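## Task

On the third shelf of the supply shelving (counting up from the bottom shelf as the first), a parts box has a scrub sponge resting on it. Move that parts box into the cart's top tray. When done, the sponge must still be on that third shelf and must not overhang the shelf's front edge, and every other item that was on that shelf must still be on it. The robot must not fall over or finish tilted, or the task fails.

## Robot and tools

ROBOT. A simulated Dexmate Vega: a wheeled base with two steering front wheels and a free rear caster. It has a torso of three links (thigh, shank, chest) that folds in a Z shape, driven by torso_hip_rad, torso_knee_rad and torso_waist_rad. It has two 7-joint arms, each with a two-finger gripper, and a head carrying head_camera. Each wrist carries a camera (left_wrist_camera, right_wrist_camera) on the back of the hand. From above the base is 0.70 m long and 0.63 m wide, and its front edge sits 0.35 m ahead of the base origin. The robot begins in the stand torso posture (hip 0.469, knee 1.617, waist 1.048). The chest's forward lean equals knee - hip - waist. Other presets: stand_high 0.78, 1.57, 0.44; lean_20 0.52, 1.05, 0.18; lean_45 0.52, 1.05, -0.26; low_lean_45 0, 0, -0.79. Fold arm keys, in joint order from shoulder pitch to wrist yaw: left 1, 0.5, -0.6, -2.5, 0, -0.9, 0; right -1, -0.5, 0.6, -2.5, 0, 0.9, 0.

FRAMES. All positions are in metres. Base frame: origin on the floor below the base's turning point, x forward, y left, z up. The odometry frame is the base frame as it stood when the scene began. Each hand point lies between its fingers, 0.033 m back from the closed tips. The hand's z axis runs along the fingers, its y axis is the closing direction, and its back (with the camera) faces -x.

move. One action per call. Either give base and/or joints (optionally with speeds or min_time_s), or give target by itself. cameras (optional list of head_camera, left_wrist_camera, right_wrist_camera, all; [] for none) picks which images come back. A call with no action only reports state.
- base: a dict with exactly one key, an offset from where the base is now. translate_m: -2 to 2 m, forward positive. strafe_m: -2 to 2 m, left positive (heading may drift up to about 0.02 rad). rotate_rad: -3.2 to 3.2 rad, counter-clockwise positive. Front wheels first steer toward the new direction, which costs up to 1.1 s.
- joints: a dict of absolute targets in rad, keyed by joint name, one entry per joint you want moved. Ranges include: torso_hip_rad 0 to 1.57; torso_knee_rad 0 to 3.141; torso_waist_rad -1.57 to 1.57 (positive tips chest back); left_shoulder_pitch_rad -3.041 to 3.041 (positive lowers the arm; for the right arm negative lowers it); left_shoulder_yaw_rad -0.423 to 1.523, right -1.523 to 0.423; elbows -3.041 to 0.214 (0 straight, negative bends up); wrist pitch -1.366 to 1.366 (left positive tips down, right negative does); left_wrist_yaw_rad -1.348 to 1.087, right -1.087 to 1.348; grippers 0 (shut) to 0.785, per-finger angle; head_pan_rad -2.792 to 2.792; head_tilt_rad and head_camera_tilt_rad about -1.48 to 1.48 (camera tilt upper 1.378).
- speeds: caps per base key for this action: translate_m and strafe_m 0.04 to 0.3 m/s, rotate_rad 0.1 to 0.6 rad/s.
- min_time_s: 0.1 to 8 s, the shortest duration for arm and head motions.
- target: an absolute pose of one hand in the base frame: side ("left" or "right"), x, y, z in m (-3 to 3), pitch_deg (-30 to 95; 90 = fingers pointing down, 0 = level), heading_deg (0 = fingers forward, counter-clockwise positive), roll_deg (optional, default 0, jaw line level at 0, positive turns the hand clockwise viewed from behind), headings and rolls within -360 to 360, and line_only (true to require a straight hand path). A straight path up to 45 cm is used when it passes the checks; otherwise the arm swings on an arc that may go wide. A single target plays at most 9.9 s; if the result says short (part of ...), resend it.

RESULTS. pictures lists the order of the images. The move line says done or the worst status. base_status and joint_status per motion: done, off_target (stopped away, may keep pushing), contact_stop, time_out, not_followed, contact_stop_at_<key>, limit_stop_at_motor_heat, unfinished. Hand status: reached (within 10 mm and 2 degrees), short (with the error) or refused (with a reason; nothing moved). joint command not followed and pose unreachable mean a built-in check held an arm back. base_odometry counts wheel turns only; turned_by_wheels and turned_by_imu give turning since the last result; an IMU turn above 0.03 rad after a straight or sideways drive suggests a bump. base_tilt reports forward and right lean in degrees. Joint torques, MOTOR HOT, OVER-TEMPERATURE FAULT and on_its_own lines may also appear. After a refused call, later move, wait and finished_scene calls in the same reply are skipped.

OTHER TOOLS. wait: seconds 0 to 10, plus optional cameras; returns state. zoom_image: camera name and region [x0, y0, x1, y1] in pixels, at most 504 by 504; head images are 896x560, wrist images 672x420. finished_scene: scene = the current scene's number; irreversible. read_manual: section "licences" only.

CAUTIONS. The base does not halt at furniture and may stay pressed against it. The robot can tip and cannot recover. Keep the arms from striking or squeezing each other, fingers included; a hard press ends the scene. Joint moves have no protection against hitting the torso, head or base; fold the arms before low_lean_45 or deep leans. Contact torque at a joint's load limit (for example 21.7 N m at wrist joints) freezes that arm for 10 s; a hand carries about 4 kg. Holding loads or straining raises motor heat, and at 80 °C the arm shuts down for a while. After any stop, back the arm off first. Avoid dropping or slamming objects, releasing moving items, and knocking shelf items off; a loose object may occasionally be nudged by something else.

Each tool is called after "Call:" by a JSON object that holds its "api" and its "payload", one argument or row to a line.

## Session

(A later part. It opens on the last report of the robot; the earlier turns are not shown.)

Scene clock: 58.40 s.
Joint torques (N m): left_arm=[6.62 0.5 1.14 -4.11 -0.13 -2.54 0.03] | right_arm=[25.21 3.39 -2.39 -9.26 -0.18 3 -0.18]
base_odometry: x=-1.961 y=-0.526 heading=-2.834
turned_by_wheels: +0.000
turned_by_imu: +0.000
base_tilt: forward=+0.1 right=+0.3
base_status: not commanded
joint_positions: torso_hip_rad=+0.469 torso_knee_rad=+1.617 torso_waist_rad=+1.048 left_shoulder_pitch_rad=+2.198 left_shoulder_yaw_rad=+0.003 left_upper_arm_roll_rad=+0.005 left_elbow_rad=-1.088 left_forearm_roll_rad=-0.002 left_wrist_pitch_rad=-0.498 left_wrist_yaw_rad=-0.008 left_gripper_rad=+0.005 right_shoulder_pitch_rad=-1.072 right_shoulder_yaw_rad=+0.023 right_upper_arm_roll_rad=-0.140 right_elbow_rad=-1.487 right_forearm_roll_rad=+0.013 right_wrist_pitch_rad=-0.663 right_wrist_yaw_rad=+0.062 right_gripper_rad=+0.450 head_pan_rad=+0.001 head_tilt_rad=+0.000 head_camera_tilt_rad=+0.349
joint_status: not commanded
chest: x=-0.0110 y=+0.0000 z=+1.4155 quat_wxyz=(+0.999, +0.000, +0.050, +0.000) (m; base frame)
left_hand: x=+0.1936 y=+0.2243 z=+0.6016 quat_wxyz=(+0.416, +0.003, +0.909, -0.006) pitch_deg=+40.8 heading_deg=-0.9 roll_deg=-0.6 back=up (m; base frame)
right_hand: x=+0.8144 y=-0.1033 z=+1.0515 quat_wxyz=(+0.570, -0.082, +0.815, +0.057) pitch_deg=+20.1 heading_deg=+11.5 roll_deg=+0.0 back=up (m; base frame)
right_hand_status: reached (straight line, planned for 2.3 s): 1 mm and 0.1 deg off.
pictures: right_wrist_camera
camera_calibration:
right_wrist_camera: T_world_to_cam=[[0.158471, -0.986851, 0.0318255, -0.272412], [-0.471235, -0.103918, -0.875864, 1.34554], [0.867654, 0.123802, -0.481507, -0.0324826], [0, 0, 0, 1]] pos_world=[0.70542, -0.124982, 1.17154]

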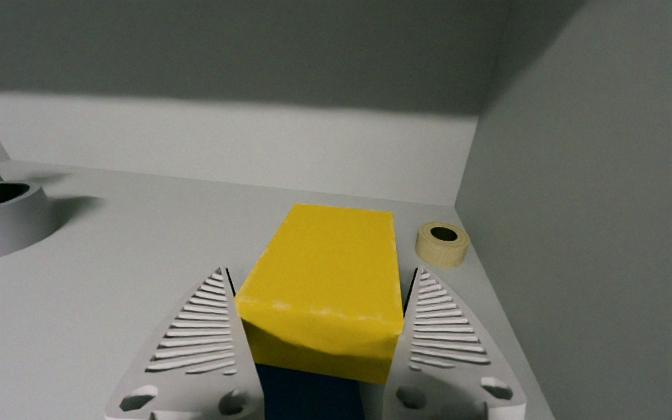

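Call:
{"api": "move", "payload": {
  "cameras": ["right_wrist_camera"],
  "joints": {"right_gripper_rad": 0.25}
}}

Call:
{"api": "zoom_image", "payload": {
  "camera": "right_wrist_camera",
  "region": [170, 180, 470, 420]
}}

Scene clock: 59.37 s.
Joint torques (N m): left_arm=[7.34 0.56 0.96 -3.89 -0.18 -2.63 0.06] | right_arm=[23.82 3.25 -1.86 -8.58 0.16 2.54 -0.23]
move: done
base_odometry: x=-1.961 y=-0.526 heading=-2.834
turned_by_wheels: +0.000
turned_by_imu: +0.000
base_tilt: forward=+0.2 right=+0.4
base_status: not commanded
joint_positions: torso_hip_rad=+0.469 torso_knee_rad=+1.617 torso_waist_rad=+1.048 left_shoulder_pitch_rad=+2.198 left_shoulder_yaw_rad=+0.003 left_upper_arm_roll_rad=+0.005 left_elbow_rad=-1.088 left_forearm_roll_rad=-0.002 left_wrist_pitch_rad=-0.498 left_wrist_yaw_rad=-0.008 left_gripper_rad=+0.005 right_shoulder_pitch_rad=-1.071 right_shoulder_yaw_rad=+0.023 right_upper_arm_roll_rad=-0.140 right_elbow_rad=-1.485 right_forearm_roll_rad=+0.013 right_wrist_pitch_rad=-0.662 right_wrist_yaw_rad=+0.062 right_gripper_rad=+0.250 head_pan_rad=+0.001 head_tilt_rad=+0.000 head_camera_tilt_rad=+0.349
joint_status: all done
chest: x=-0.0110 y=+0.0000 z=+1.4155 quat_wxyz=(+0.999, +0.000, +0.050, +0.000) (m; base frame)
left_hand: x=+0.1936 y=+0.2243 z=+0.6016 quat_wxyz=(+0.416, +0.003, +0.909, -0.006) pitch_deg=+40.8 heading_deg=-0.9 roll_deg=-0.6 back=up (m; base frame)
right_hand: x=+0.8148 y=-0.1033 z=+1.0515 quat_wxyz=(+0.570, -0.082, +0.815, +0.057) pitch_deg=+20.0 heading_deg=+11.5 roll_deg=+0.0 back=up (m; base frame)
pictures: right_wrist_camera
camera_calibration:
right_wrist_camera: T_world_to_cam=[[0.158483, -0.986848, 0.031855, -0.272419], [-0.471154, -0.103939, -0.875906, 1.34573], [0.867697, 0.123807, -0.48143, -0.0329618], [0, 0, 0, 1]] pos_world=[0.70582, -0.124882, 1.17154]

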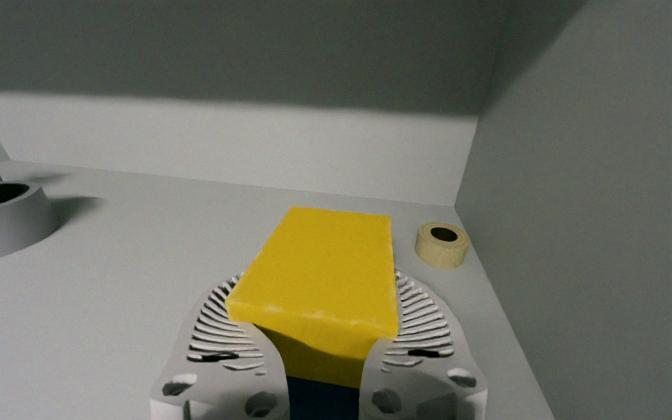

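Scaled by 1.680 from the camera's 672x420 image, which has a finer 960x600 frame.

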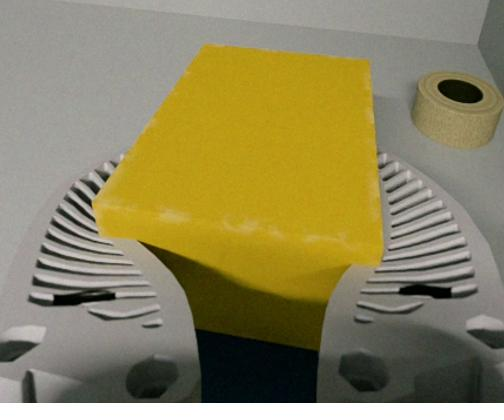

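Call:
{"api": "move", "payload": {
  "cameras": ["head_camera","right_wrist_camera"],
  "target": {"side": "right", "x": 0.813, "y": -0.103, "z": 1.075, "pitch_deg": 20, "heading_deg": 11.5, "line_only": true}
}}

Call:
{"api": "zoom_image", "payload": {
  "camera": "head_camera",
  "region": [440, 240, 560, 360]
}}

Call:
{"api": "zoom_image", "payload": {
  "camera": "right_wrist_camera",
  "region": [170, 180, 470, 420]
}}

Scene clock: 61.57 s.
Joint torques (N m): left_arm=[7.53 0.41 0.97 -4.47 -0.03 -3.39 -0.05] | right_arm=[23.33 4.68 3.84 -14.88 0.27 2.86 0.02]
move: done
base_odometry: x=-1.961 y=-0.526 heading=-2.834
turned_by_wheels: +0.000
turned_by_imu: +0.001
base_tilt: forward=+0.2 right=+0.3
base_status: not commanded
joint_positions: torso_hip_rad=+0.469 torso_knee_rad=+1.617 torso_waist_rad=+1.048 left_shoulder_pitch_rad=+2.198 left_shoulder_yaw_rad=+0.003 left_upper_arm_roll_rad=+0.005 left_elbow_rad=-1.088 left_forearm_roll_rad=-0.002 left_wrist_pitch_rad=-0.498 left_wrist_yaw_rad=-0.008 left_gripper_rad=+0.005 right_shoulder_pitch_rad=-1.062 right_shoulder_yaw_rad=+0.024 right_upper_arm_roll_rad=-0.140 right_elbow_rad=-1.550 right_forearm_roll_rad=+0.014 right_wrist_pitch_rad=-0.736 right_wrist_yaw_rad=+0.062 right_gripper_rad=+0.250 head_pan_rad=+0.001 head_tilt_rad=+0.000 head_camera_tilt_rad=+0.349
joint_status: not commanded
chest: x=-0.0110 y=+0.0000 z=+1.4155 quat_wxyz=(+0.999, +0.000, +0.050, +0.000) (m; base frame)
left_hand: x=+0.1936 y=+0.2243 z=+0.6016 quat_wxyz=(+0.416, +0.003, +0.909, -0.006) pitch_deg=+40.8 heading_deg=-0.9 roll_deg=-0.6 back=up (m; base frame)
right_hand: x=+0.8129 y=-0.1029 z=+1.0725 quat_wxyz=(+0.570, -0.082, +0.815, +0.057) pitch_deg=+20.1 heading_deg=+11.5 roll_deg=+0.0 back=up (m; base frame)
right_hand_status: reached (straight line, planned for 0.6 s): 3 mm and 0.1 deg off.
pictures: head_camera, right_wrist_camera
camera_calibration:
head_camera: T_world_to_cam=[[0.0131897, -0.999783, 0.0161212, 0.00571792], [-0.430661, -0.0202306, -0.902287, 1.35076], [0.902417, 0.0049581, -0.430834, 0.670671], [0, 0, 0, 1]] pos_world=[-0.0235811, 0.0297181, 1.50763]
right_wrist_camera: T_world_to_cam=[[0.159037, -0.986749, 0.0321474, -0.273135], [-0.471546, -0.104527, -0.875624, 1.36318], [0.867382, 0.124098, -0.481922, -0.0204952], [0, 0, 0, 1]] pos_world=[0.704021, -0.124482, 1.19254]

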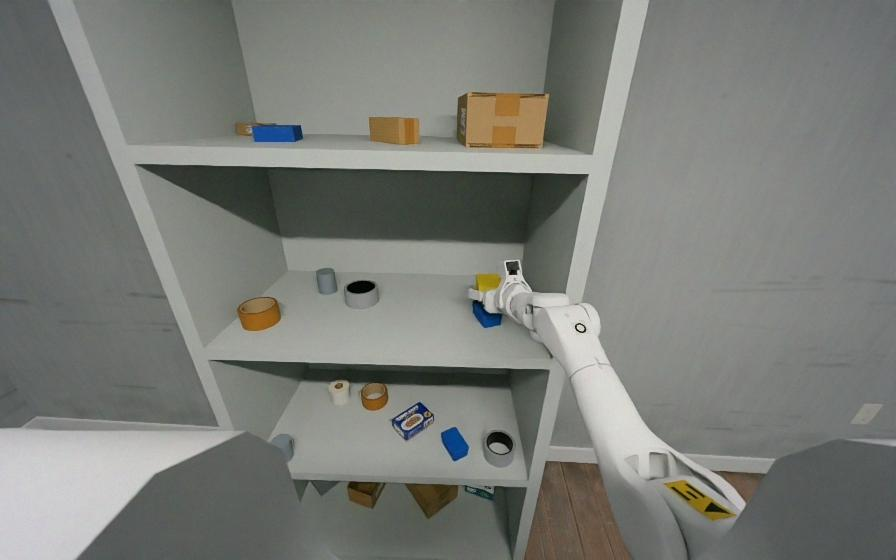

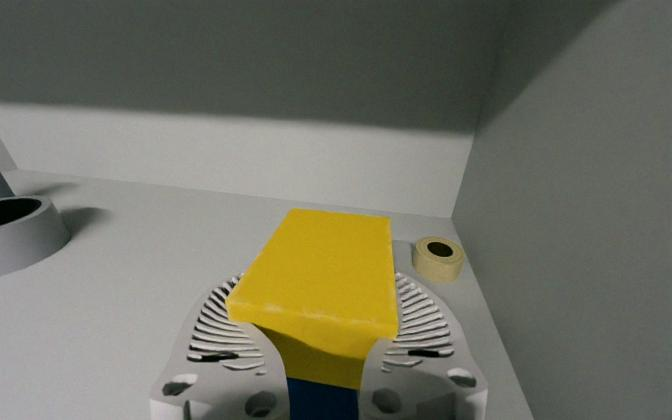

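Scaled by 4.200 from the camera's 896x560 image, which has a finer 960x600 frame.

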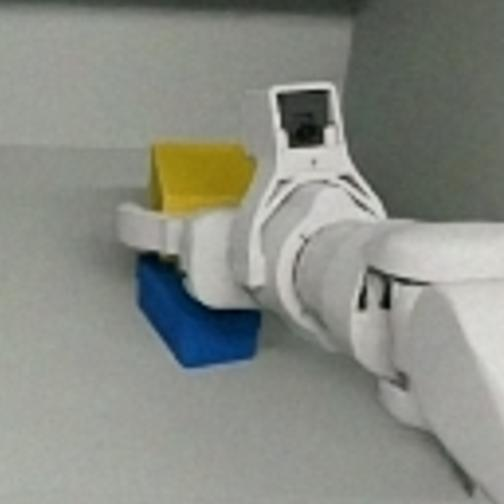

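Scaled by 1.680 from the camera's 672x420 image, which has a finer 960x600 frame.

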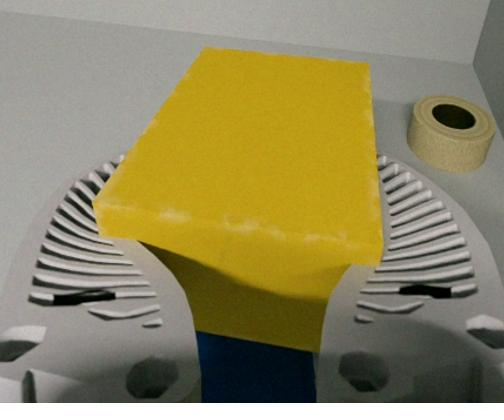

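Call:
{"api": "move", "payload": {
  "cameras": [],
  "target": {"side": "right", "x": 0.80, "y": 0.08, "z": 1.075, "pitch_deg": 20, "heading_deg": 11.5, "line_only": true}
}}

Call:
{"api": "move", "payload": {
  "cameras": ["head_camera","right_wrist_camera"],
  "target": {"side": "right", "x": 0.80, "y": 0.08, "z": 1.012, "pitch_deg": 20, "heading_deg": 11.5, "line_only": true}
}}

Call:
{"api": "zoom_image", "payload": {
  "camera": "head_camera",
  "region": [380, 240, 540, 360]
}}

Scene clock: 65.10 s.
Joint torques (N m): left_arm=[6.8 0.95 1.35 -4.24 -0.15 -3.52 0.01] | right_arm=[25.78 8.79 -4.03 -8.79 -0.73 3.43 -0.5]
move: done
base_odometry: x=-1.961 y=-0.526 heading=-2.834
turned_by_wheels: +0.000
turned_by_imu: +0.001
base_tilt: forward=+0.2 right=+0.3
base_status: not commanded
joint_positions: torso_hip_rad=+0.469 torso_knee_rad=+1.617 torso_waist_rad=+1.048 left_shoulder_pitch_rad=+2.198 left_shoulder_yaw_rad=+0.003 left_upper_arm_roll_rad=+0.005 left_elbow_rad=-1.088 left_forearm_roll_rad=-0.002 left_wrist_pitch_rad=-0.498 left_wrist_yaw_rad=-0.008 left_gripper_rad=+0.005 right_shoulder_pitch_rad=-0.992 right_shoulder_yaw_rad=+0.330 right_upper_arm_roll_rad=-0.309 right_elbow_rad=-1.288 right_forearm_roll_rad=-0.059 right_wrist_pitch_rad=-0.617 right_wrist_yaw_rad=-0.226 right_gripper_rad=+0.250 head_pan_rad=+0.001 head_tilt_rad=+0.000 head_camera_tilt_rad=+0.349
joint_status: not commanded
chest: x=-0.0110 y=+0.0000 z=+1.4155 quat_wxyz=(+0.999, +0.000, +0.050, +0.000) (m; base frame)
left_hand: x=+0.1936 y=+0.2243 z=+0.6016 quat_wxyz=(+0.416, +0.003, +0.909, -0.006) pitch_deg=+40.8 heading_deg=-0.9 roll_deg=-0.6 back=up (m; base frame)
right_hand: x=+0.8003 y=+0.0767 z=+1.0739 quat_wxyz=(+0.570, -0.082, +0.815, +0.057) pitch_deg=+20.1 heading_deg=+11.5 roll_deg=+0.0 back=up (m; base frame)
right_hand_status: reached (straight line, planned for 1.4 s): 3 mm and 0.1 deg off.
pictures: none
No camera images: "cameras" was empty.

Scene clock: 67.60 s.
Joint torques (N m): left_arm=[6.9 0.04 1.35 -3.74 0.01 -3.4 -0.03] | right_arm=[20.26 3.68 3.73 -5.47 0 0.33 -0.19]
move: done
base_odometry: x=-1.961 y=-0.526 heading=-2.834
turned_by_wheels: +0.000
turned_by_imu: +0.001
base_tilt: forward=+0.1 right=+0.3
base_status: not commanded
joint_positions: torso_hip_rad=+0.469 torso_knee_rad=+1.617 torso_waist_rad=+1.048 left_shoulder_pitch_rad=+2.198 left_shoulder_yaw_rad=+0.003 left_upper_arm_roll_rad=+0.005 left_elbow_rad=-1.088 left_forearm_roll_rad=-0.002 left_wrist_pitch_rad=-0.498 left_wrist_yaw_rad=-0.008 left_gripper_rad=+0.005 right_shoulder_pitch_rad=-0.990 right_shoulder_yaw_rad=+0.320 right_upper_arm_roll_rad=-0.306 right_elbow_rad=-1.066 right_forearm_roll_rad=-0.049 right_wrist_pitch_rad=-0.393 right_wrist_yaw_rad=-0.231 right_gripper_rad=+0.250 head_pan_rad=+0.001 head_tilt_rad=+0.000 head_camera_tilt_rad=+0.349
joint_status: not commanded
chest: x=-0.0111 y=+0.0000 z=+1.4155 quat_wxyz=(+0.999, +0.000, +0.050, +0.000) (m; base frame)
left_hand: x=+0.1935 y=+0.2243 z=+0.6017 quat_wxyz=(+0.416, +0.003, +0.909, -0.006) pitch_deg=+40.8 heading_deg=-0.9 roll_deg=-0.6 back=up (m; base frame)
right_hand: x=+0.7999 y=+0.0803 z=+1.0137 quat_wxyz=(+0.571, -0.082, +0.815, +0.058) pitch_deg=+20.0 heading_deg=+11.5 roll_deg=+0.0 back=up (m; base frame)
right_hand_status: reached (straight line, planned for 1.1 s): 2 mm and 0.0 deg off.
pictures: head_camera, right_wrist_camera
camera_calibration:
head_camera: T_world_to_cam=[[0.0131875, -0.999783, 0.0161219, 0.00571942], [-0.43054, -0.0202296, -0.902345, 1.35076], [0.902475, 0.00495855, -0.430713, 0.67067], [0, 0, 0, 1]] pos_world=[-0.0237805, 0.0297181, 1.50763]
right_wrist_camera: T_world_to_cam=[[0.159152, -0.986731, 0.0321173, -0.088611], [-0.469971, -0.104332, -0.876494, 1.32431], [0.868215, 0.124402, -0.48034, -0.0625756], [0, 0, 0, 1]] pos_world=[0.690819, 0.0585172, 1.13354]

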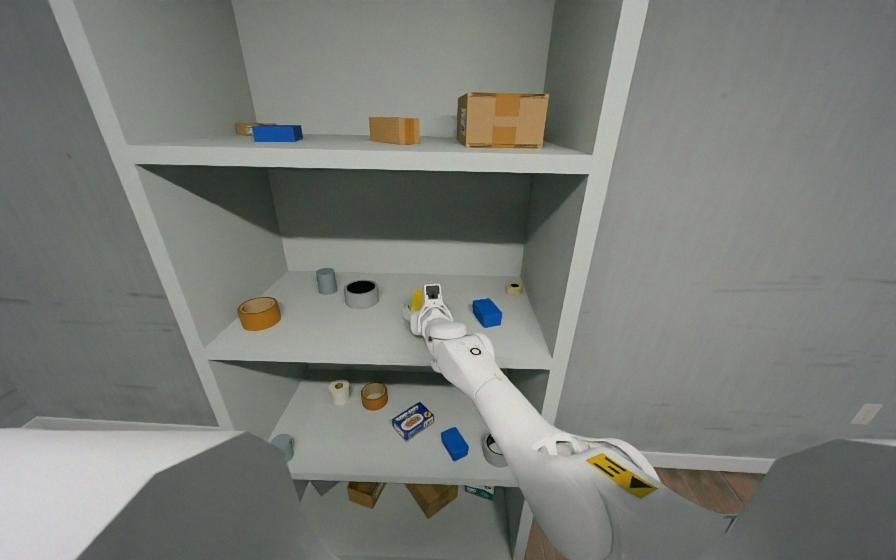

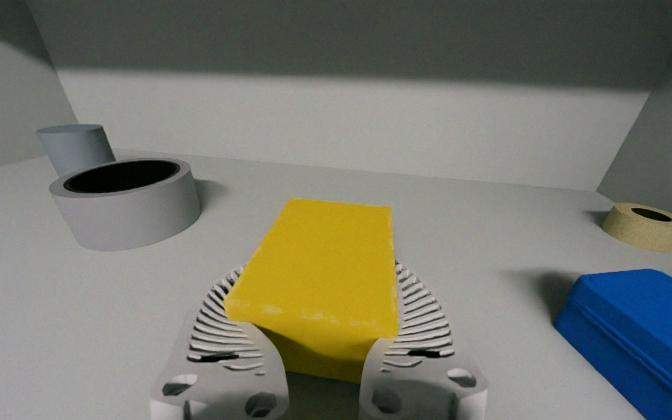

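Scaled by 3.150 from the camera's 896x560 image, which has a finer 960x600 frame.

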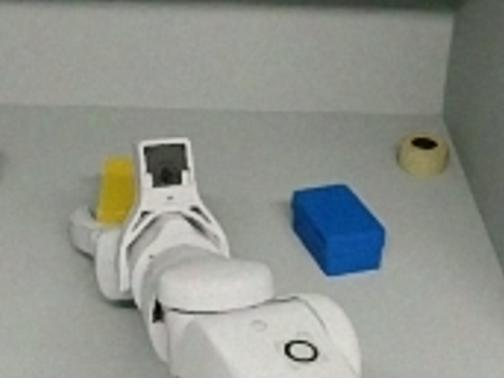

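Call:
{"api": "move", "payload": {
  "cameras": ["right_wrist_camera"],
  "target": {"side": "right", "x": 0.80, "y": 0.08, "z": 1.007, "pitch_deg": 20, "heading_deg": 11.5, "line_only": true}
}}

Call:
{"api": "move", "payload": {
  "cameras": ["right_wrist_camera"],
  "joints": {"right_gripper_rad": 0.48}
}}

Call:
{"api": "zoom_image", "payload": {
  "camera": "right_wrist_camera",
  "region": [170, 180, 470, 420]
}}

Scene clock: 69.10 s.
Joint torques (N m): left_arm=[7.42 -0.69 1.27 -4.47 0.02 -3.02 -0.04] | right_arm=[19.24 1.2 2.93 -2.65 0.1 0.3 -0.31]
move: done
base_odometry: x=-1.961 y=-0.526 heading=-2.834
turned_by_wheels: +0.000
turned_by_imu: +0.000
base_tilt: forward=+0.1 right=+0.3
base_status: not commanded
joint_positions: torso_hip_rad=+0.469 torso_knee_rad=+1.617 torso_waist_rad=+1.048 left_shoulder_pitch_rad=+2.198 left_shoulder_yaw_rad=+0.003 left_upper_arm_roll_rad=+0.005 left_elbow_rad=-1.088 left_forearm_roll_rad=-0.002 left_wrist_pitch_rad=-0.498 left_wrist_yaw_rad=-0.008 left_gripper_rad=+0.005 right_shoulder_pitch_rad=-0.987 right_shoulder_yaw_rad=+0.319 right_upper_arm_roll_rad=-0.305 right_elbow_rad=-1.042 right_forearm_roll_rad=-0.047 right_wrist_pitch_rad=-0.371 right_wrist_yaw_rad=-0.231 right_gripper_rad=+0.250 head_pan_rad=+0.001 head_tilt_rad=+0.000 head_camera_tilt_rad=+0.349
joint_status: not commanded
chest: x=-0.0113 y=+0.0000 z=+1.4155 quat_wxyz=(+0.999, +0.000, +0.050, +0.000) (m; base frame)
left_hand: x=+0.1935 y=+0.2243 z=+0.6017 quat_wxyz=(+0.416, +0.003, +0.909, -0.006) pitch_deg=+40.8 heading_deg=-0.9 roll_deg=-0.6 back=up (m; base frame)
right_hand: x=+0.7999 y=+0.0804 z=+1.0088 quat_wxyz=(+0.571, -0.082, +0.815, +0.058) pitch_deg=+19.9 heading_deg=+11.5 roll_deg=+0.0 back=up (m; base frame)
right_hand_status: reached (straight line, planned for 0.4 s): 2 mm and 0.1 deg off.
pictures: right_wrist_camera
camera_calibration:
right_wrist_camera: T_world_to_cam=[[0.159132, -0.986738, 0.0320024, -0.0881917], [-0.469477, -0.104149, -0.876781, 1.31986], [0.868486, 0.124499, -0.479824, -0.0656775], [0, 0, 0, 1]] pos_world=[0.690719, 0.058617, 1.12854]

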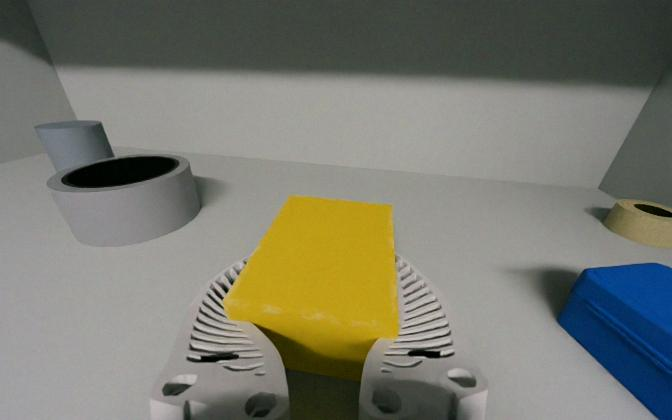

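Scene clock: 69.83 s.
Joint torques (N m): left_arm=[6.97 -0.06 1.39 -3.89 -0.07 -2.83 0.18] | right_arm=[17.31 3.4 3.23 -4.19 0.09 1.09 -0.13]
move: done
base_odometry: x=-1.961 y=-0.526 heading=-2.834
turned_by_wheels: +0.000
turned_by_imu: +0.000
base_tilt: forward=+0.1 right=+0.3
base_status: not commanded
joint_positions: torso_hip_rad=+0.469 torso_knee_rad=+1.617 torso_waist_rad=+1.048 left_shoulder_pitch_rad=+2.198 left_shoulder_yaw_rad=+0.003 left_upper_arm_roll_rad=+0.005 left_elbow_rad=-1.088 left_forearm_roll_rad=-0.002 left_wrist_pitch_rad=-0.498 left_wrist_yaw_rad=-0.008 left_gripper_rad=+0.005 right_shoulder_pitch_rad=-0.986 right_shoulder_yaw_rad=+0.319 right_upper_arm_roll_rad=-0.305 right_elbow_rad=-1.038 right_forearm_roll_rad=-0.047 right_wrist_pitch_rad=-0.367 right_wrist_yaw_rad=-0.231 right_gripper_rad=+0.480 head_pan_rad=+0.001 head_tilt_rad=+0.000 head_camera_tilt_rad=+0.349
joint_status: all done
chest: x=-0.0113 y=+0.0000 z=+1.4155 quat_wxyz=(+0.999, +0.000, +0.050, +0.000) (m; base frame)
left_hand: x=+0.1935 y=+0.2243 z=+0.6017 quat_wxyz=(+0.416, +0.003, +0.909, -0.006) pitch_deg=+40.8 heading_deg=-0.9 roll_deg=-0.6 back=up (m; base frame)
right_hand: x=+0.7999 y=+0.0803 z=+1.0077 quat_wxyz=(+0.571, -0.082, +0.815, +0.058) pitch_deg=+20.0 heading_deg=+11.5 roll_deg=+0.0 back=up (m; base frame)
pictures: right_wrist_camera
camera_calibration:
right_wrist_camera: T_world_to_cam=[[0.159052, -0.986751, 0.0320127, -0.088214], [-0.469684, -0.104149, -0.87667, 1.31899], [0.868389, 0.1244, -0.480026, -0.0658447], [0, 0, 0, 1]] pos_world=[0.690719, 0.0585172, 1.12754]

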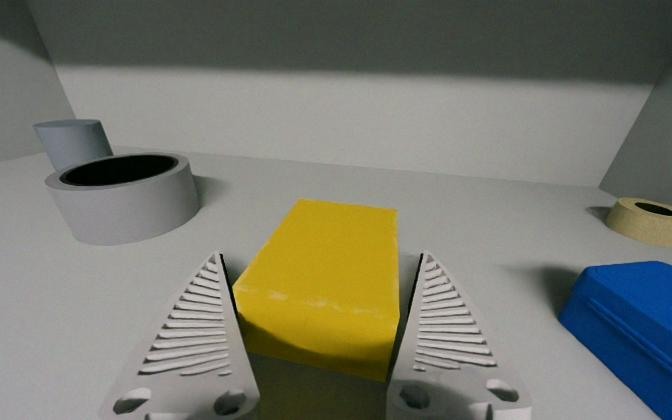

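Scaled by 1.680 from the camera's 672x420 image, which has a finer 960x600 frame.

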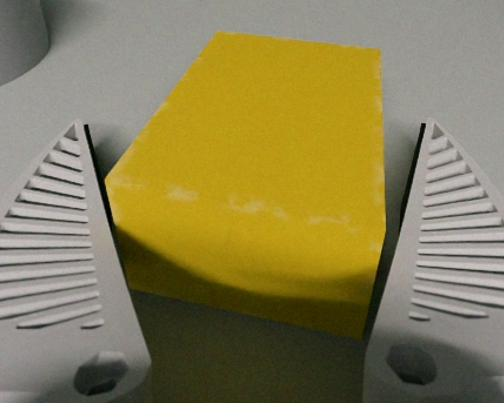

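Call:
{"api": "move", "payload": {
  "cameras": [],
  "joints": {"right_gripper_rad": 0.56}
}}

Call:
{"api": "move", "payload": {
  "cameras": ["right_wrist_camera"],
  "target": {"side": "right", "x": 0.66, "y": 0.068, "z": 1.06, "pitch_deg": 20, "heading_deg": 11.5, "line_only": true}
}}

Call:
{"api": "move", "payload": {
  "cameras": ["head_camera","right_wrist_camera"],
  "target": {"side": "right", "x": 0.645, "y": -0.145, "z": 1.055, "pitch_deg": 22, "heading_deg": 16}
}}

Call:
{"api": "zoom_image", "payload": {
  "camera": "head_camera",
  "region": [380, 240, 540, 360]
}}

Call:
{"api": "zoom_image", "payload": {
  "camera": "right_wrist_camera",
  "region": [250, 120, 450, 280]
}}

Scene clock: 70.83 s.
Joint torques (N m): left_arm=[7.81 0.67 1.16 -3.5 0 -3.06 0.04] | right_arm=[18.72 5.64 2.35 -4.92 0.38 1.14 -0.43]
move: done
base_odometry: x=-1.961 y=-0.526 heading=-2.834
turned_by_wheels: +0.000
turned_by_imu: +0.000
base_tilt: forward=+0.1 right=+0.3
base_status: not commanded
joint_positions: torso_hip_rad=+0.469 torso_knee_rad=+1.617 torso_waist_rad=+1.048 left_shoulder_pitch_rad=+2.198 left_shoulder_yaw_rad=+0.003 left_upper_arm_roll_rad=+0.005 left_elbow_rad=-1.088 left_forearm_roll_rad=-0.002 left_wrist_pitch_rad=-0.498 left_wrist_yaw_rad=-0.008 left_gripper_rad=+0.005 right_shoulder_pitch_rad=-0.986 right_shoulder_yaw_rad=+0.319 right_upper_arm_roll_rad=-0.304 right_elbow_rad=-1.037 right_forearm_roll_rad=-0.047 right_wrist_pitch_rad=-0.366 right_wrist_yaw_rad=-0.231 right_gripper_rad=+0.560 head_pan_rad=+0.001 head_tilt_rad=+0.000 head_camera_tilt_rad=+0.349
joint_status: all done
chest: x=-0.0113 y=+0.0000 z=+1.4155 quat_wxyz=(+0.999, +0.000, +0.050, +0.000) (m; base frame)
left_hand: x=+0.1935 y=+0.2243 z=+0.6017 quat_wxyz=(+0.416, +0.003, +0.909, -0.006) pitch_deg=+40.8 heading_deg=-0.9 roll_deg=-0.6 back=up (m; base frame)
right_hand: x=+0.7999 y=+0.0803 z=+1.0074 quat_wxyz=(+0.571, -0.082, +0.815, +0.058) pitch_deg=+20.0 heading_deg=+11.5 roll_deg=+0.0 back=up (m; base frame)
pictures: none
No camera images: "cameras" was empty.

Scene clock: 71.13 s.
Joint torques (N m): left_arm=[8.2 0.31 1.17 -3.6 -0.12 -2.55 0.13] | right_arm=[18.47 3.46 3.17 -6.1 -0.23 1.24 -0.22]
move: refused
base_odometry: x=-1.961 y=-0.526 heading=-2.834
turned_by_wheels: +0.000
turned_by_imu: +0.000
base_tilt: forward=+0.1 right=+0.3
base_status: not commanded
joint_positions: torso_hip_rad=+0.469 torso_knee_rad=+1.617 torso_waist_rad=+1.048 left_shoulder_pitch_rad=+2.198 left_shoulder_yaw_rad=+0.003 left_upper_arm_roll_rad=+0.005 left_elbow_rad=-1.088 left_forearm_roll_rad=-0.002 left_wrist_pitch_rad=-0.498 left_wrist_yaw_rad=-0.008 left_gripper_rad=+0.005 right_shoulder_pitch_rad=-0.986 right_shoulder_yaw_rad=+0.319 right_upper_arm_roll_rad=-0.304 right_elbow_rad=-1.037 right_forearm_roll_rad=-0.047 right_wrist_pitch_rad=-0.366 right_wrist_yaw_rad=-0.231 right_gripper_rad=+0.560 head_pan_rad=+0.001 head_tilt_rad=+0.000 head_camera_tilt_rad=+0.349
joint_status: not commanded
chest: x=-0.0113 y=+0.0000 z=+1.4155 quat_wxyz=(+0.999, +0.000, +0.050, +0.000) (m; base frame)
left_hand: x=+0.1935 y=+0.2243 z=+0.6017 quat_wxyz=(+0.416, +0.003, +0.909, -0.006) pitch_deg=+40.8 heading_deg=-0.9 roll_deg=-0.6 back=up (m; base frame)
right_hand: x=+0.7999 y=+0.0803 z=+1.0074 quat_wxyz=(+0.571, -0.082, +0.815, +0.058) pitch_deg=+20.0 heading_deg=+11.5 roll_deg=+0.0 back=up (m; base frame)
right_hand_status: refused: you asked line_only, and the move would not run on a straight line (the straight line was blocked) but on a checked arc of 3.1 s: over the whole arc the hand travels 0.25 m to end 0.15 m from its start, up to 0.09 m off the straight line; right_forearm_roll_rad turns most, 0.86 rad; on the way or at its end the hand turns up to 9 deg from its attitude at the start. Nothing moved.
pictures: right_wrist_camera
camera_calibration:
right_wrist_camera: T_world_to_cam=[[0.159087, -0.986743, 0.0320733, -0.0882973], [-0.469749, -0.104229, -0.876625, 1.31873], [0.868347, 0.124393, -0.480103, -0.0658719], [0, 0, 0, 1]] pos_world=[0.690719, 0.0585172, 1.12724]

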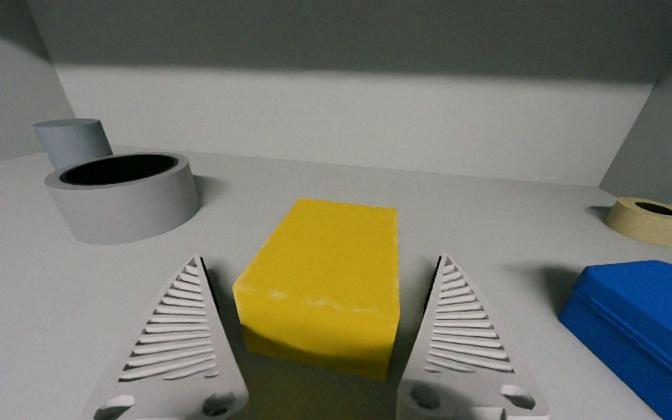

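not run: a stop came earlier in this reply.

This scene's latest camera images include none from head_camera. They are from: right_wrist_camera. head_camera's image comes with the result of a call that names it in "cameras".

Scaled by 2.520 from the camera's 672x420 image, which has a finer 960x600 frame.

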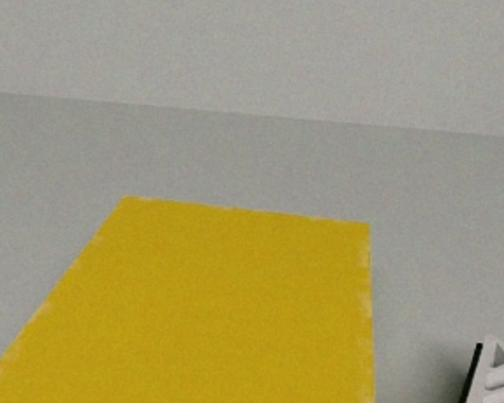

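Call:
{"api": "move", "payload": {
  "cameras": [],
  "target": {"side": "right", "x": 0.785, "y": 0.076, "z": 1.075, "pitch_deg": 20, "heading_deg": 11.5, "line_only": true}
}}

Call:
{"api": "move", "payload": {
  "cameras": ["head_camera","right_wrist_camera"],
  "target": {"side": "right", "x": 0.69, "y": -0.135, "z": 1.075, "pitch_deg": 22, "heading_deg": 16, "line_only": true}
}}

Call:
{"api": "zoom_image", "payload": {
  "camera": "head_camera",
  "region": [380, 240, 540, 360]
}}

Call:
{"api": "zoom_image", "payload": {
  "camera": "right_wrist_camera",
  "region": [230, 160, 430, 320]
}}

Scene clock: 74.47 s.
Joint torques (N m): left_arm=[6.92 0.57 1.06 -4.67 -0.04 -2.9 0.1] | right_arm=[12.37 8.4 -4.51 -13.53 -0.62 3.11 0.51]
move: done
base_odometry: x=-1.961 y=-0.526 heading=-2.834
turned_by_wheels: +0.000
turned_by_imu: +0.001
base_tilt: forward=+0.2 right=+0.3
base_status: not commanded
joint_positions: torso_hip_rad=+0.469 torso_knee_rad=+1.617 torso_waist_rad=+1.048 left_shoulder_pitch_rad=+2.198 left_shoulder_yaw_rad=+0.003 left_upper_arm_roll_rad=+0.005 left_elbow_rad=-1.088 left_forearm_roll_rad=-0.002 left_wrist_pitch_rad=-0.498 left_wrist_yaw_rad=-0.008 left_gripper_rad=+0.005 right_shoulder_pitch_rad=-1.047 right_shoulder_yaw_rad=+0.325 right_upper_arm_roll_rad=-0.327 right_elbow_rad=-1.374 right_forearm_roll_rad=-0.070 right_wrist_pitch_rad=-0.652 right_wrist_yaw_rad=-0.227 right_gripper_rad=+0.560 head_pan_rad=+0.001 head_tilt_rad=+0.000 head_camera_tilt_rad=+0.349
joint_status: not commanded
chest: x=-0.0112 y=+0.0000 z=+1.4155 quat_wxyz=(+0.999, +0.000, +0.050, +0.000) (m; base frame)
left_hand: x=+0.1935 y=+0.2243 z=+0.6017 quat_wxyz=(+0.416, +0.003, +0.909, -0.006) pitch_deg=+40.8 heading_deg=-0.9 roll_deg=-0.6 back=up (m; base frame)
right_hand: x=+0.7854 y=+0.0759 z=+1.0732 quat_wxyz=(+0.570, -0.082, +0.815, +0.057) pitch_deg=+20.1 heading_deg=+11.5 roll_deg=+0.0 back=up (m; base frame)
right_hand_status: reached (straight line, planned for 1.4 s): 2 mm and 0.1 deg off.
pictures: none
No camera images: "cameras" was empty.

Scene clock: 78.63 s.
Joint torques (N m): left_arm=[7.5 0.71 1.22 -3.41 -0.1 -2.64 0.11] | right_arm=[7.31 -3.58 5.4 -11.67 0.08 2.8 0.35]
move: done
base_odometry: x=-1.961 y=-0.526 heading=-2.834
turned_by_wheels: +0.000
turned_by_imu: +0.001
base_tilt: forward=+0.2 right=+0.3
base_status: not commanded
joint_positions: torso_hip_rad=+0.469 torso_knee_rad=+1.617 torso_waist_rad=+1.048 left_shoulder_pitch_rad=+2.198 left_shoulder_yaw_rad=+0.003 left_upper_arm_roll_rad=+0.005 left_elbow_rad=-1.088 left_forearm_roll_rad=-0.002 left_wrist_pitch_rad=-0.498 left_wrist_yaw_rad=-0.008 left_gripper_rad=+0.005 right_shoulder_pitch_rad=-1.378 right_shoulder_yaw_rad=-0.106 right_upper_arm_roll_rad=-0.075 right_elbow_rad=-2.098 right_forearm_roll_rad=+0.047 right_wrist_pitch_rad=-0.988 right_wrist_yaw_rad=+0.200 right_gripper_rad=+0.560 head_pan_rad=+0.001 head_tilt_rad=+0.000 head_camera_tilt_rad=+0.349
joint_status: not commanded
chest: x=-0.0112 y=+0.0000 z=+1.4155 quat_wxyz=(+0.999, +0.000, +0.050, +0.000) (m; base frame)
left_hand: x=+0.1935 y=+0.2243 z=+0.6017 quat_wxyz=(+0.416, +0.003, +0.909, -0.006) pitch_deg=+40.8 heading_deg=-0.9 roll_deg=-0.6 back=up (m; base frame)
right_hand: x=+0.6912 y=-0.1331 z=+1.0741 quat_wxyz=(+0.553, -0.115, +0.821, +0.078) pitch_deg=+22.0 heading_deg=+15.9 roll_deg=+0.1 back=up (m; base frame)
right_hand_status: reached (straight line, planned for 2.6 s): 2 mm and 0.1 deg off.
pictures: head_camera, right_wrist_camera
camera_calibration:
head_camera: T_world_to_cam=[[0.0131859, -0.999783, 0.0161239, 0.00571771], [-0.430459, -0.0202303, -0.902383, 1.35078], [0.902514, 0.00495811, -0.430632, 0.670639], [0, 0, 0, 1]] pos_world=[-0.0238802, 0.0297181, 1.50763]
right_wrist_camera: T_world_to_cam=[[0.235413, -0.97135, 0.0325613, -0.334824], [-0.490839, -0.147741, -0.858632, 1.29338], [0.838843, 0.186151, -0.511557, 0.149434], [0, 0, 0, 1]] pos_world=[0.588313, -0.161963, 1.19789]

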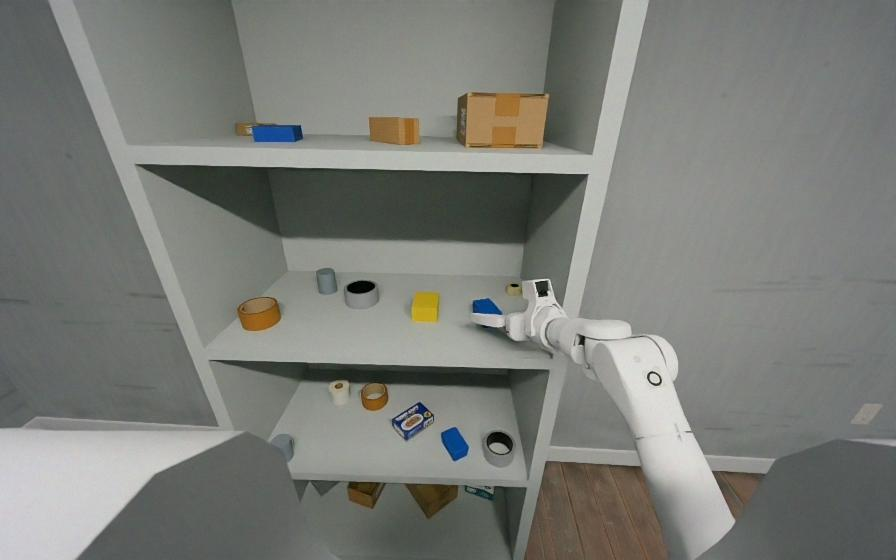

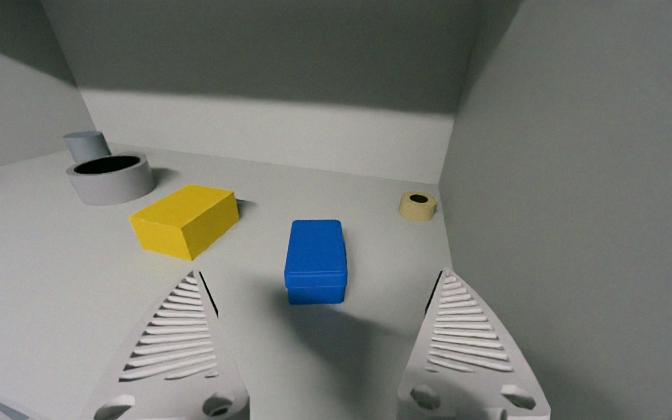

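Scaled by 3.150 from the camera's 896x560 image, which has a finer 960x600 frame.

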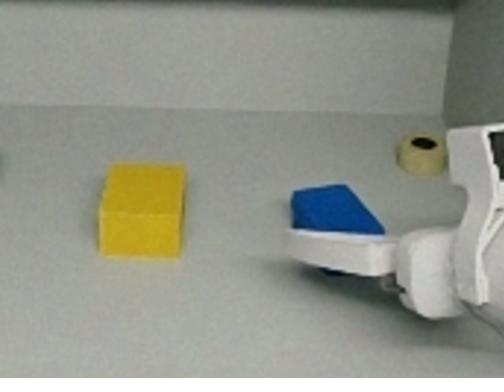

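Scaled by 2.520 from the camera's 672x420 image, which has a finer 960x600 frame.

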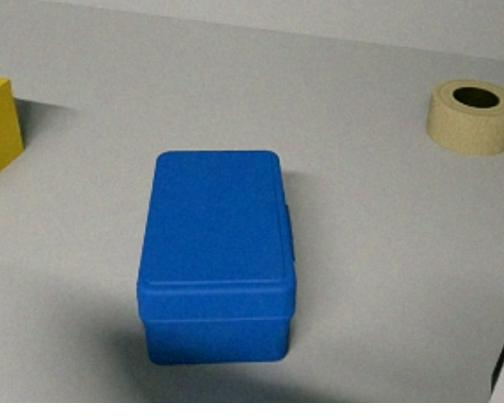

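Call:
{"api": "move", "payload": {
  "cameras": ["head_camera","right_wrist_camera"],
  "target": {"side": "right", "x": 0.803, "y": -0.095, "z": 1.002, "pitch_deg": 20, "heading_deg": 17, "line_only": true}
}}

Call:
{"api": "zoom_image", "payload": {
  "camera": "right_wrist_camera",
  "region": [170, 180, 470, 420]
}}

Scene clock: 83.77 s.
Joint torques (N m): left_arm=[7.37 1.41 1.1 -3.36 -0.02 -2.47 0.26] | right_arm=[16.9 1.43 -2.15 -3.02 0.05 -0.48 -0.1]
move: done
base_odometry: x=-1.961 y=-0.526 heading=-2.834
turned_by_wheels: +0.000
turned_by_imu: +0.001
base_tilt: forward=+0.2 right=+0.3
base_status: not commanded
joint_positions: torso_hip_rad=+0.469 torso_knee_rad=+1.617 torso_waist_rad=+1.048 left_shoulder_pitch_rad=+2.198 left_shoulder_yaw_rad=+0.003 left_upper_arm_roll_rad=+0.005 left_elbow_rad=-1.088 left_forearm_roll_rad=-0.002 left_wrist_pitch_rad=-0.498 left_wrist_yaw_rad=-0.008 left_gripper_rad=+0.005 right_shoulder_pitch_rad=-1.106 right_shoulder_yaw_rad=-0.037 right_upper_arm_roll_rad=-0.147 right_elbow_rad=-1.369 right_forearm_roll_rad=+0.027 right_wrist_pitch_rad=-0.498 right_wrist_yaw_rad=+0.178 right_gripper_rad=+0.560 head_pan_rad=+0.001 head_tilt_rad=+0.000 head_camera_tilt_rad=+0.349
joint_status: not commanded
chest: x=-0.0112 y=+0.0000 z=+1.4155 quat_wxyz=(+0.999, +0.000, +0.050, +0.000) (m; base frame)
left_hand: x=+0.1935 y=+0.2243 z=+0.6017 quat_wxyz=(+0.416, +0.003, +0.909, -0.006) pitch_deg=+40.8 heading_deg=-0.9 roll_deg=-0.6 back=up (m; base frame)
right_hand: x=+0.8025 y=-0.0955 z=+1.0029 quat_wxyz=(+0.568, -0.121, +0.810, +0.085) pitch_deg=+20.0 heading_deg=+17.0 roll_deg=+0.0 back=up (m; base frame)
right_hand_status: reached (straight line, planned for 2.6 s): 1 mm and 0.0 deg off.
pictures: head_camera, right_wrist_camera
camera_calibration:
head_camera: T_world_to_cam=[[0.0131863, -0.999783, 0.0161244, 0.00571684], [-0.430419, -0.0202307, -0.902402, 1.35081], [0.902533, 0.00495903, -0.430593, 0.670579], [0, 0, 0, 1]] pos_world=[-0.02388, 0.0297181, 1.50763]
right_wrist_camera: T_world_to_cam=[[0.252159, -0.967161, 0.0318775, -0.334572], [-0.457793, -0.148249, -0.876611, 1.28388], [0.85255, 0.206452, -0.480142, -0.0278937], [0, 0, 0, 1]] pos_world=[0.695899, -0.127492, 1.12274]

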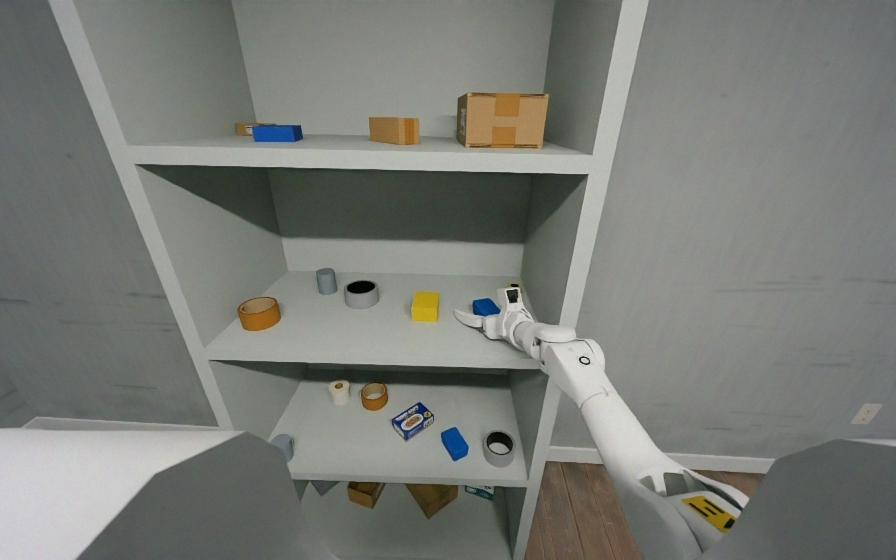

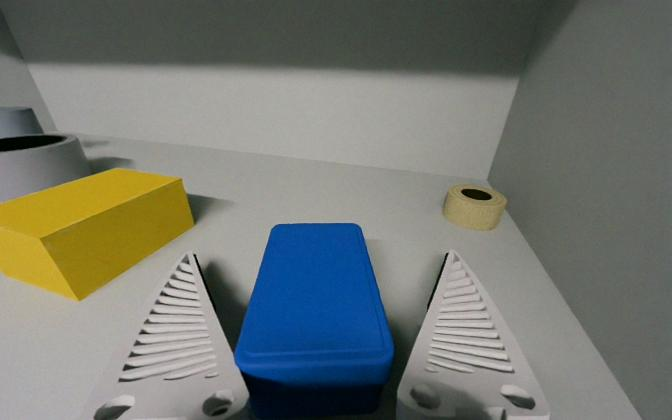

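Scaled by 1.680 from the camera's 672x420 image, which has a finer 960x600 frame.

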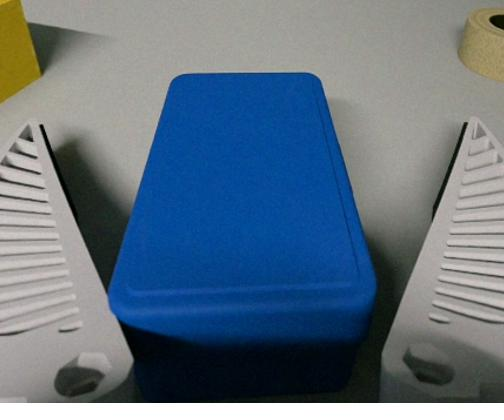

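Call:
{"api": "move", "payload": {
  "cameras": [],
  "target": {"side": "right", "x": 0.803, "y": -0.095, "z": 1.01, "pitch_deg": 20, "heading_deg": 17, "line_only": true}
}}

Call:
{"api": "move", "payload": {
  "cameras": ["right_wrist_camera"],
  "joints": {"right_gripper_rad": 0.18}
}}

Call:
{"api": "move", "payload": {
  "cameras": ["head_camera","right_wrist_camera"],
  "target": {"side": "right", "x": 0.798, "y": -0.097, "z": 1.06, "pitch_deg": 20, "heading_deg": 17, "line_only": true}
}}

Call:
{"api": "zoom_image", "payload": {
  "camera": "right_wrist_camera",
  "region": [170, 180, 470, 420]
}}

Call:
{"api": "zoom_image", "payload": {
  "camera": "head_camera",
  "region": [420, 240, 580, 360]
}}

Scene clock: 85.37 s.
Joint torques (N m): left_arm=[8.37 0.64 1.27 -4.08 -0.1 -2.22 0.02] | right_arm=[17.86 -1.74 4.06 -10.58 0.16 0.67 0.47]
move: done
base_odometry: x=-1.961 y=-0.526 heading=-2.834
turned_by_wheels: +0.000
turned_by_imu: +0.000
base_tilt: forward=+0.2 right=+0.2
base_status: not commanded
joint_positions: torso_hip_rad=+0.469 torso_knee_rad=+1.617 torso_waist_rad=+1.048 left_shoulder_pitch_rad=+2.198 left_shoulder_yaw_rad=+0.003 left_upper_arm_roll_rad=+0.005 left_elbow_rad=-1.088 left_forearm_roll_rad=-0.002 left_wrist_pitch_rad=-0.498 left_wrist_yaw_rad=-0.008 left_gripper_rad=+0.005 right_shoulder_pitch_rad=-1.103 right_shoulder_yaw_rad=-0.037 right_upper_arm_roll_rad=-0.147 right_elbow_rad=-1.386 right_forearm_roll_rad=+0.027 right_wrist_pitch_rad=-0.518 right_wrist_yaw_rad=+0.178 right_gripper_rad=+0.560 head_pan_rad=+0.001 head_tilt_rad=+0.000 head_camera_tilt_rad=+0.349
joint_status: not commanded
chest: x=-0.0112 y=+0.0000 z=+1.4155 quat_wxyz=(+0.999, +0.000, +0.050, +0.000) (m; base frame)
left_hand: x=+0.1935 y=+0.2243 z=+0.6017 quat_wxyz=(+0.416, +0.003, +0.909, -0.006) pitch_deg=+40.8 heading_deg=-0.9 roll_deg=-0.6 back=up (m; base frame)
right_hand: x=+0.8028 y=-0.0949 z=+1.0083 quat_wxyz=(+0.567, -0.121, +0.810, +0.085) pitch_deg=+20.0 heading_deg=+17.0 roll_deg=+0.0 back=up (m; base frame)
right_hand_status: reached (straight line, planned for 0.3 s): 2 mm and 0.0 deg off.
pictures: none
No camera images: "cameras" was empty.

Scene clock: 86.30 s.
Joint torques (N m): left_arm=[6.59 0.66 1.19 -4.68 0.07 -2.6 0.09] | right_arm=[16.68 -0.99 3.82 -9.55 0.05 -0.14 0.49]
move: done
base_odometry: x=-1.961 y=-0.526 heading=-2.834
turned_by_wheels: +0.000
turned_by_imu: +0.000
base_tilt: forward=+0.1 right=+0.3
base_status: not commanded
joint_positions: torso_hip_rad=+0.469 torso_knee_rad=+1.617 torso_waist_rad=+1.048 left_shoulder_pitch_rad=+2.198 left_shoulder_yaw_rad=+0.003 left_upper_arm_roll_rad=+0.005 left_elbow_rad=-1.088 left_forearm_roll_rad=-0.002 left_wrist_pitch_rad=-0.498 left_wrist_yaw_rad=-0.008 left_gripper_rad=+0.005 right_shoulder_pitch_rad=-1.103 right_shoulder_yaw_rad=-0.037 right_upper_arm_roll_rad=-0.147 right_elbow_rad=-1.390 right_forearm_roll_rad=+0.027 right_wrist_pitch_rad=-0.522 right_wrist_yaw_rad=+0.178 right_gripper_rad=+0.180 head_pan_rad=+0.001 head_tilt_rad=+0.000 head_camera_tilt_rad=+0.349
joint_status: all done
chest: x=-0.0112 y=+0.0000 z=+1.4155 quat_wxyz=(+0.999, +0.000, +0.050, +0.000) (m; base frame)
left_hand: x=+0.1935 y=+0.2243 z=+0.6017 quat_wxyz=(+0.416, +0.003, +0.909, -0.006) pitch_deg=+40.8 heading_deg=-0.9 roll_deg=-0.6 back=up (m; base frame)
right_hand: x=+0.8029 y=-0.0948 z=+1.0097 quat_wxyz=(+0.567, -0.121, +0.810, +0.085) pitch_deg=+20.0 heading_deg=+17.0 roll_deg=+0.0 back=up (m; base frame)
pictures: right_wrist_camera
camera_calibration:
right_wrist_camera: T_world_to_cam=[[0.252871, -0.966969, 0.0320403, -0.334869], [-0.458097, -0.148834, -0.876354, 1.28998], [0.852176, 0.206927, -0.480601, -0.0242752], [0, 0, 0, 1]] pos_world=[0.6963, -0.126792, 1.12954]

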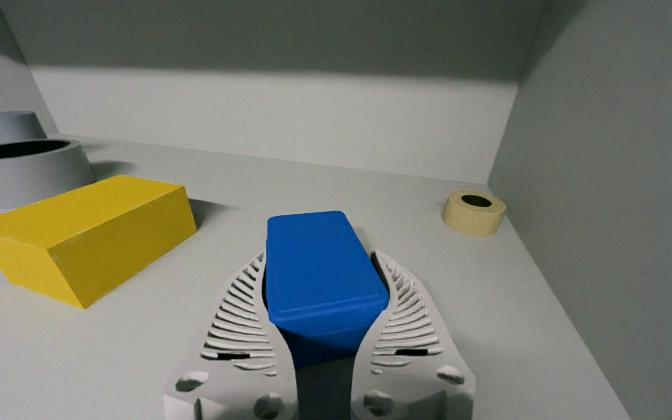

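Scene clock: 88.60 s.
Joint torques (N m): left_arm=[7.7 -0.23 1.18 -5.65 0.04 -2.44 0.02] | right_arm=[23.32 -3.49 4.73 -14.24 0.1 3.91 -0.07]
move: done
base_odometry: x=-1.961 y=-0.526 heading=-2.834
turned_by_wheels: +0.000
turned_by_imu: +0.001
base_tilt: forward=+0.2 right=+0.4
base_status: not commanded
joint_positions: torso_hip_rad=+0.469 torso_knee_rad=+1.617 torso_waist_rad=+1.048 left_shoulder_pitch_rad=+2.198 left_shoulder_yaw_rad=+0.003 left_upper_arm_roll_rad=+0.005 left_elbow_rad=-1.088 left_forearm_roll_rad=-0.002 left_wrist_pitch_rad=-0.498 left_wrist_yaw_rad=-0.008 left_gripper_rad=+0.005 right_shoulder_pitch_rad=-1.099 right_shoulder_yaw_rad=-0.044 right_upper_arm_roll_rad=-0.139 right_elbow_rad=-1.563 right_forearm_roll_rad=+0.031 right_wrist_pitch_rad=-0.700 right_wrist_yaw_rad=+0.183 right_gripper_rad=+0.180 head_pan_rad=+0.001 head_tilt_rad=+0.000 head_camera_tilt_rad=+0.349
joint_status: not commanded
chest: x=-0.0112 y=+0.0000 z=+1.4155 quat_wxyz=(+0.999, +0.000, +0.050, +0.000) (m; base frame)
left_hand: x=+0.1935 y=+0.2243 z=+0.6017 quat_wxyz=(+0.416, +0.003, +0.909, -0.006) pitch_deg=+40.8 heading_deg=-0.9 roll_deg=-0.6 back=up (m; base frame)
right_hand: x=+0.7980 y=-0.0968 z=+1.0576 quat_wxyz=(+0.567, -0.121, +0.811, +0.085) pitch_deg=+20.1 heading_deg=+17.0 roll_deg=+0.0 back=up (m; base frame)
right_hand_status: reached (straight line, planned for 0.9 s): 2 mm and 0.1 deg off.
pictures: head_camera, right_wrist_camera
camera_calibration:
head_camera: T_world_to_cam=[[0.0131859, -0.999783, 0.0161239, 0.00571771], [-0.430459, -0.0202303, -0.902383, 1.35078], [0.902514, 0.00495811, -0.430632, 0.670639], [0, 0, 0, 1]] pos_world=[-0.0238802, 0.0297181, 1.50763]
right_wrist_camera: T_world_to_cam=[[0.252772, -0.966999, 0.0319385, -0.336971], [-0.459526, -0.149038, -0.87557, 1.32972], [0.851435, 0.206643, -0.482034, 0.00542307], [0, 0, 0, 1]] pos_world=[0.691601, -0.128792, 1.17764]

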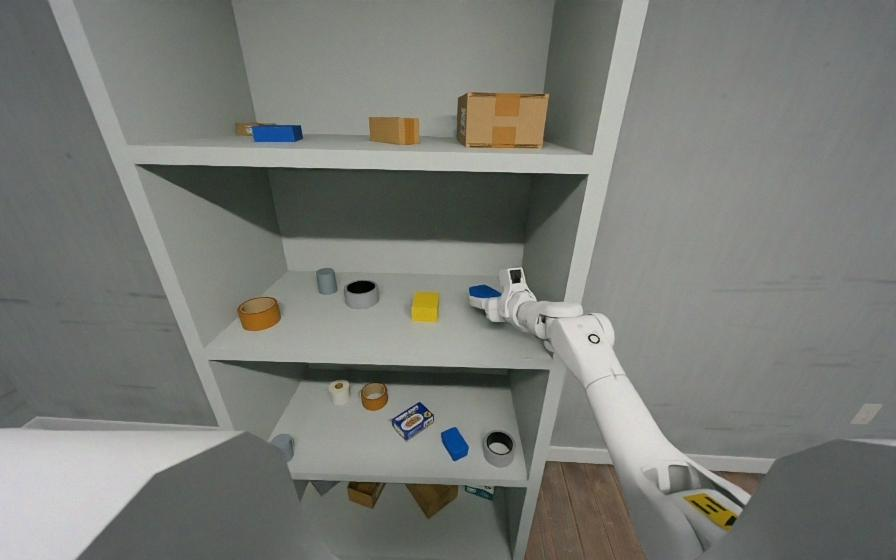

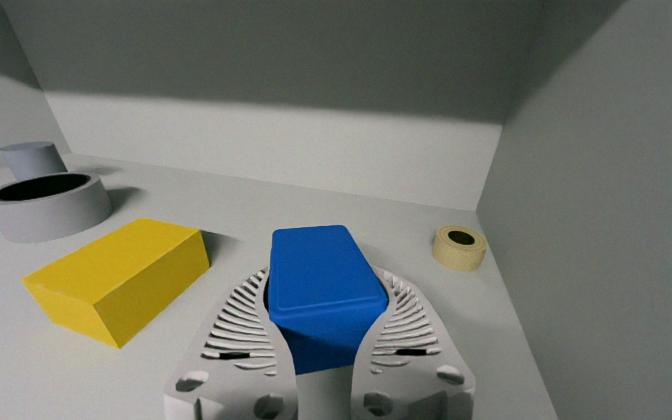

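Scaled by 1.680 from the camera's 672x420 image, which has a finer 960x600 frame.

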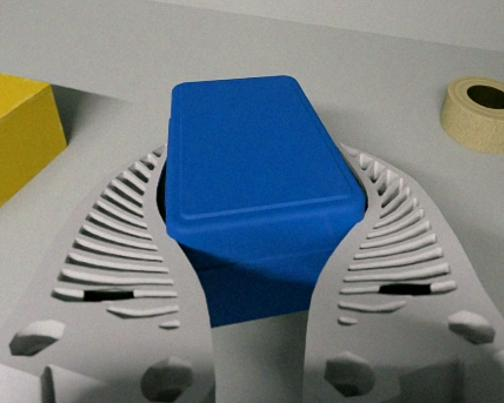

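Scaled by 3.150 from the camera's 896x560 image, which has a finer 960x600 frame.

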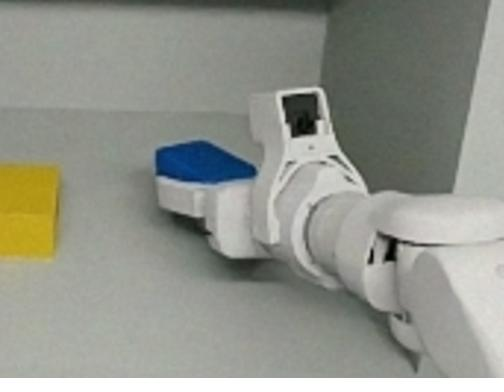

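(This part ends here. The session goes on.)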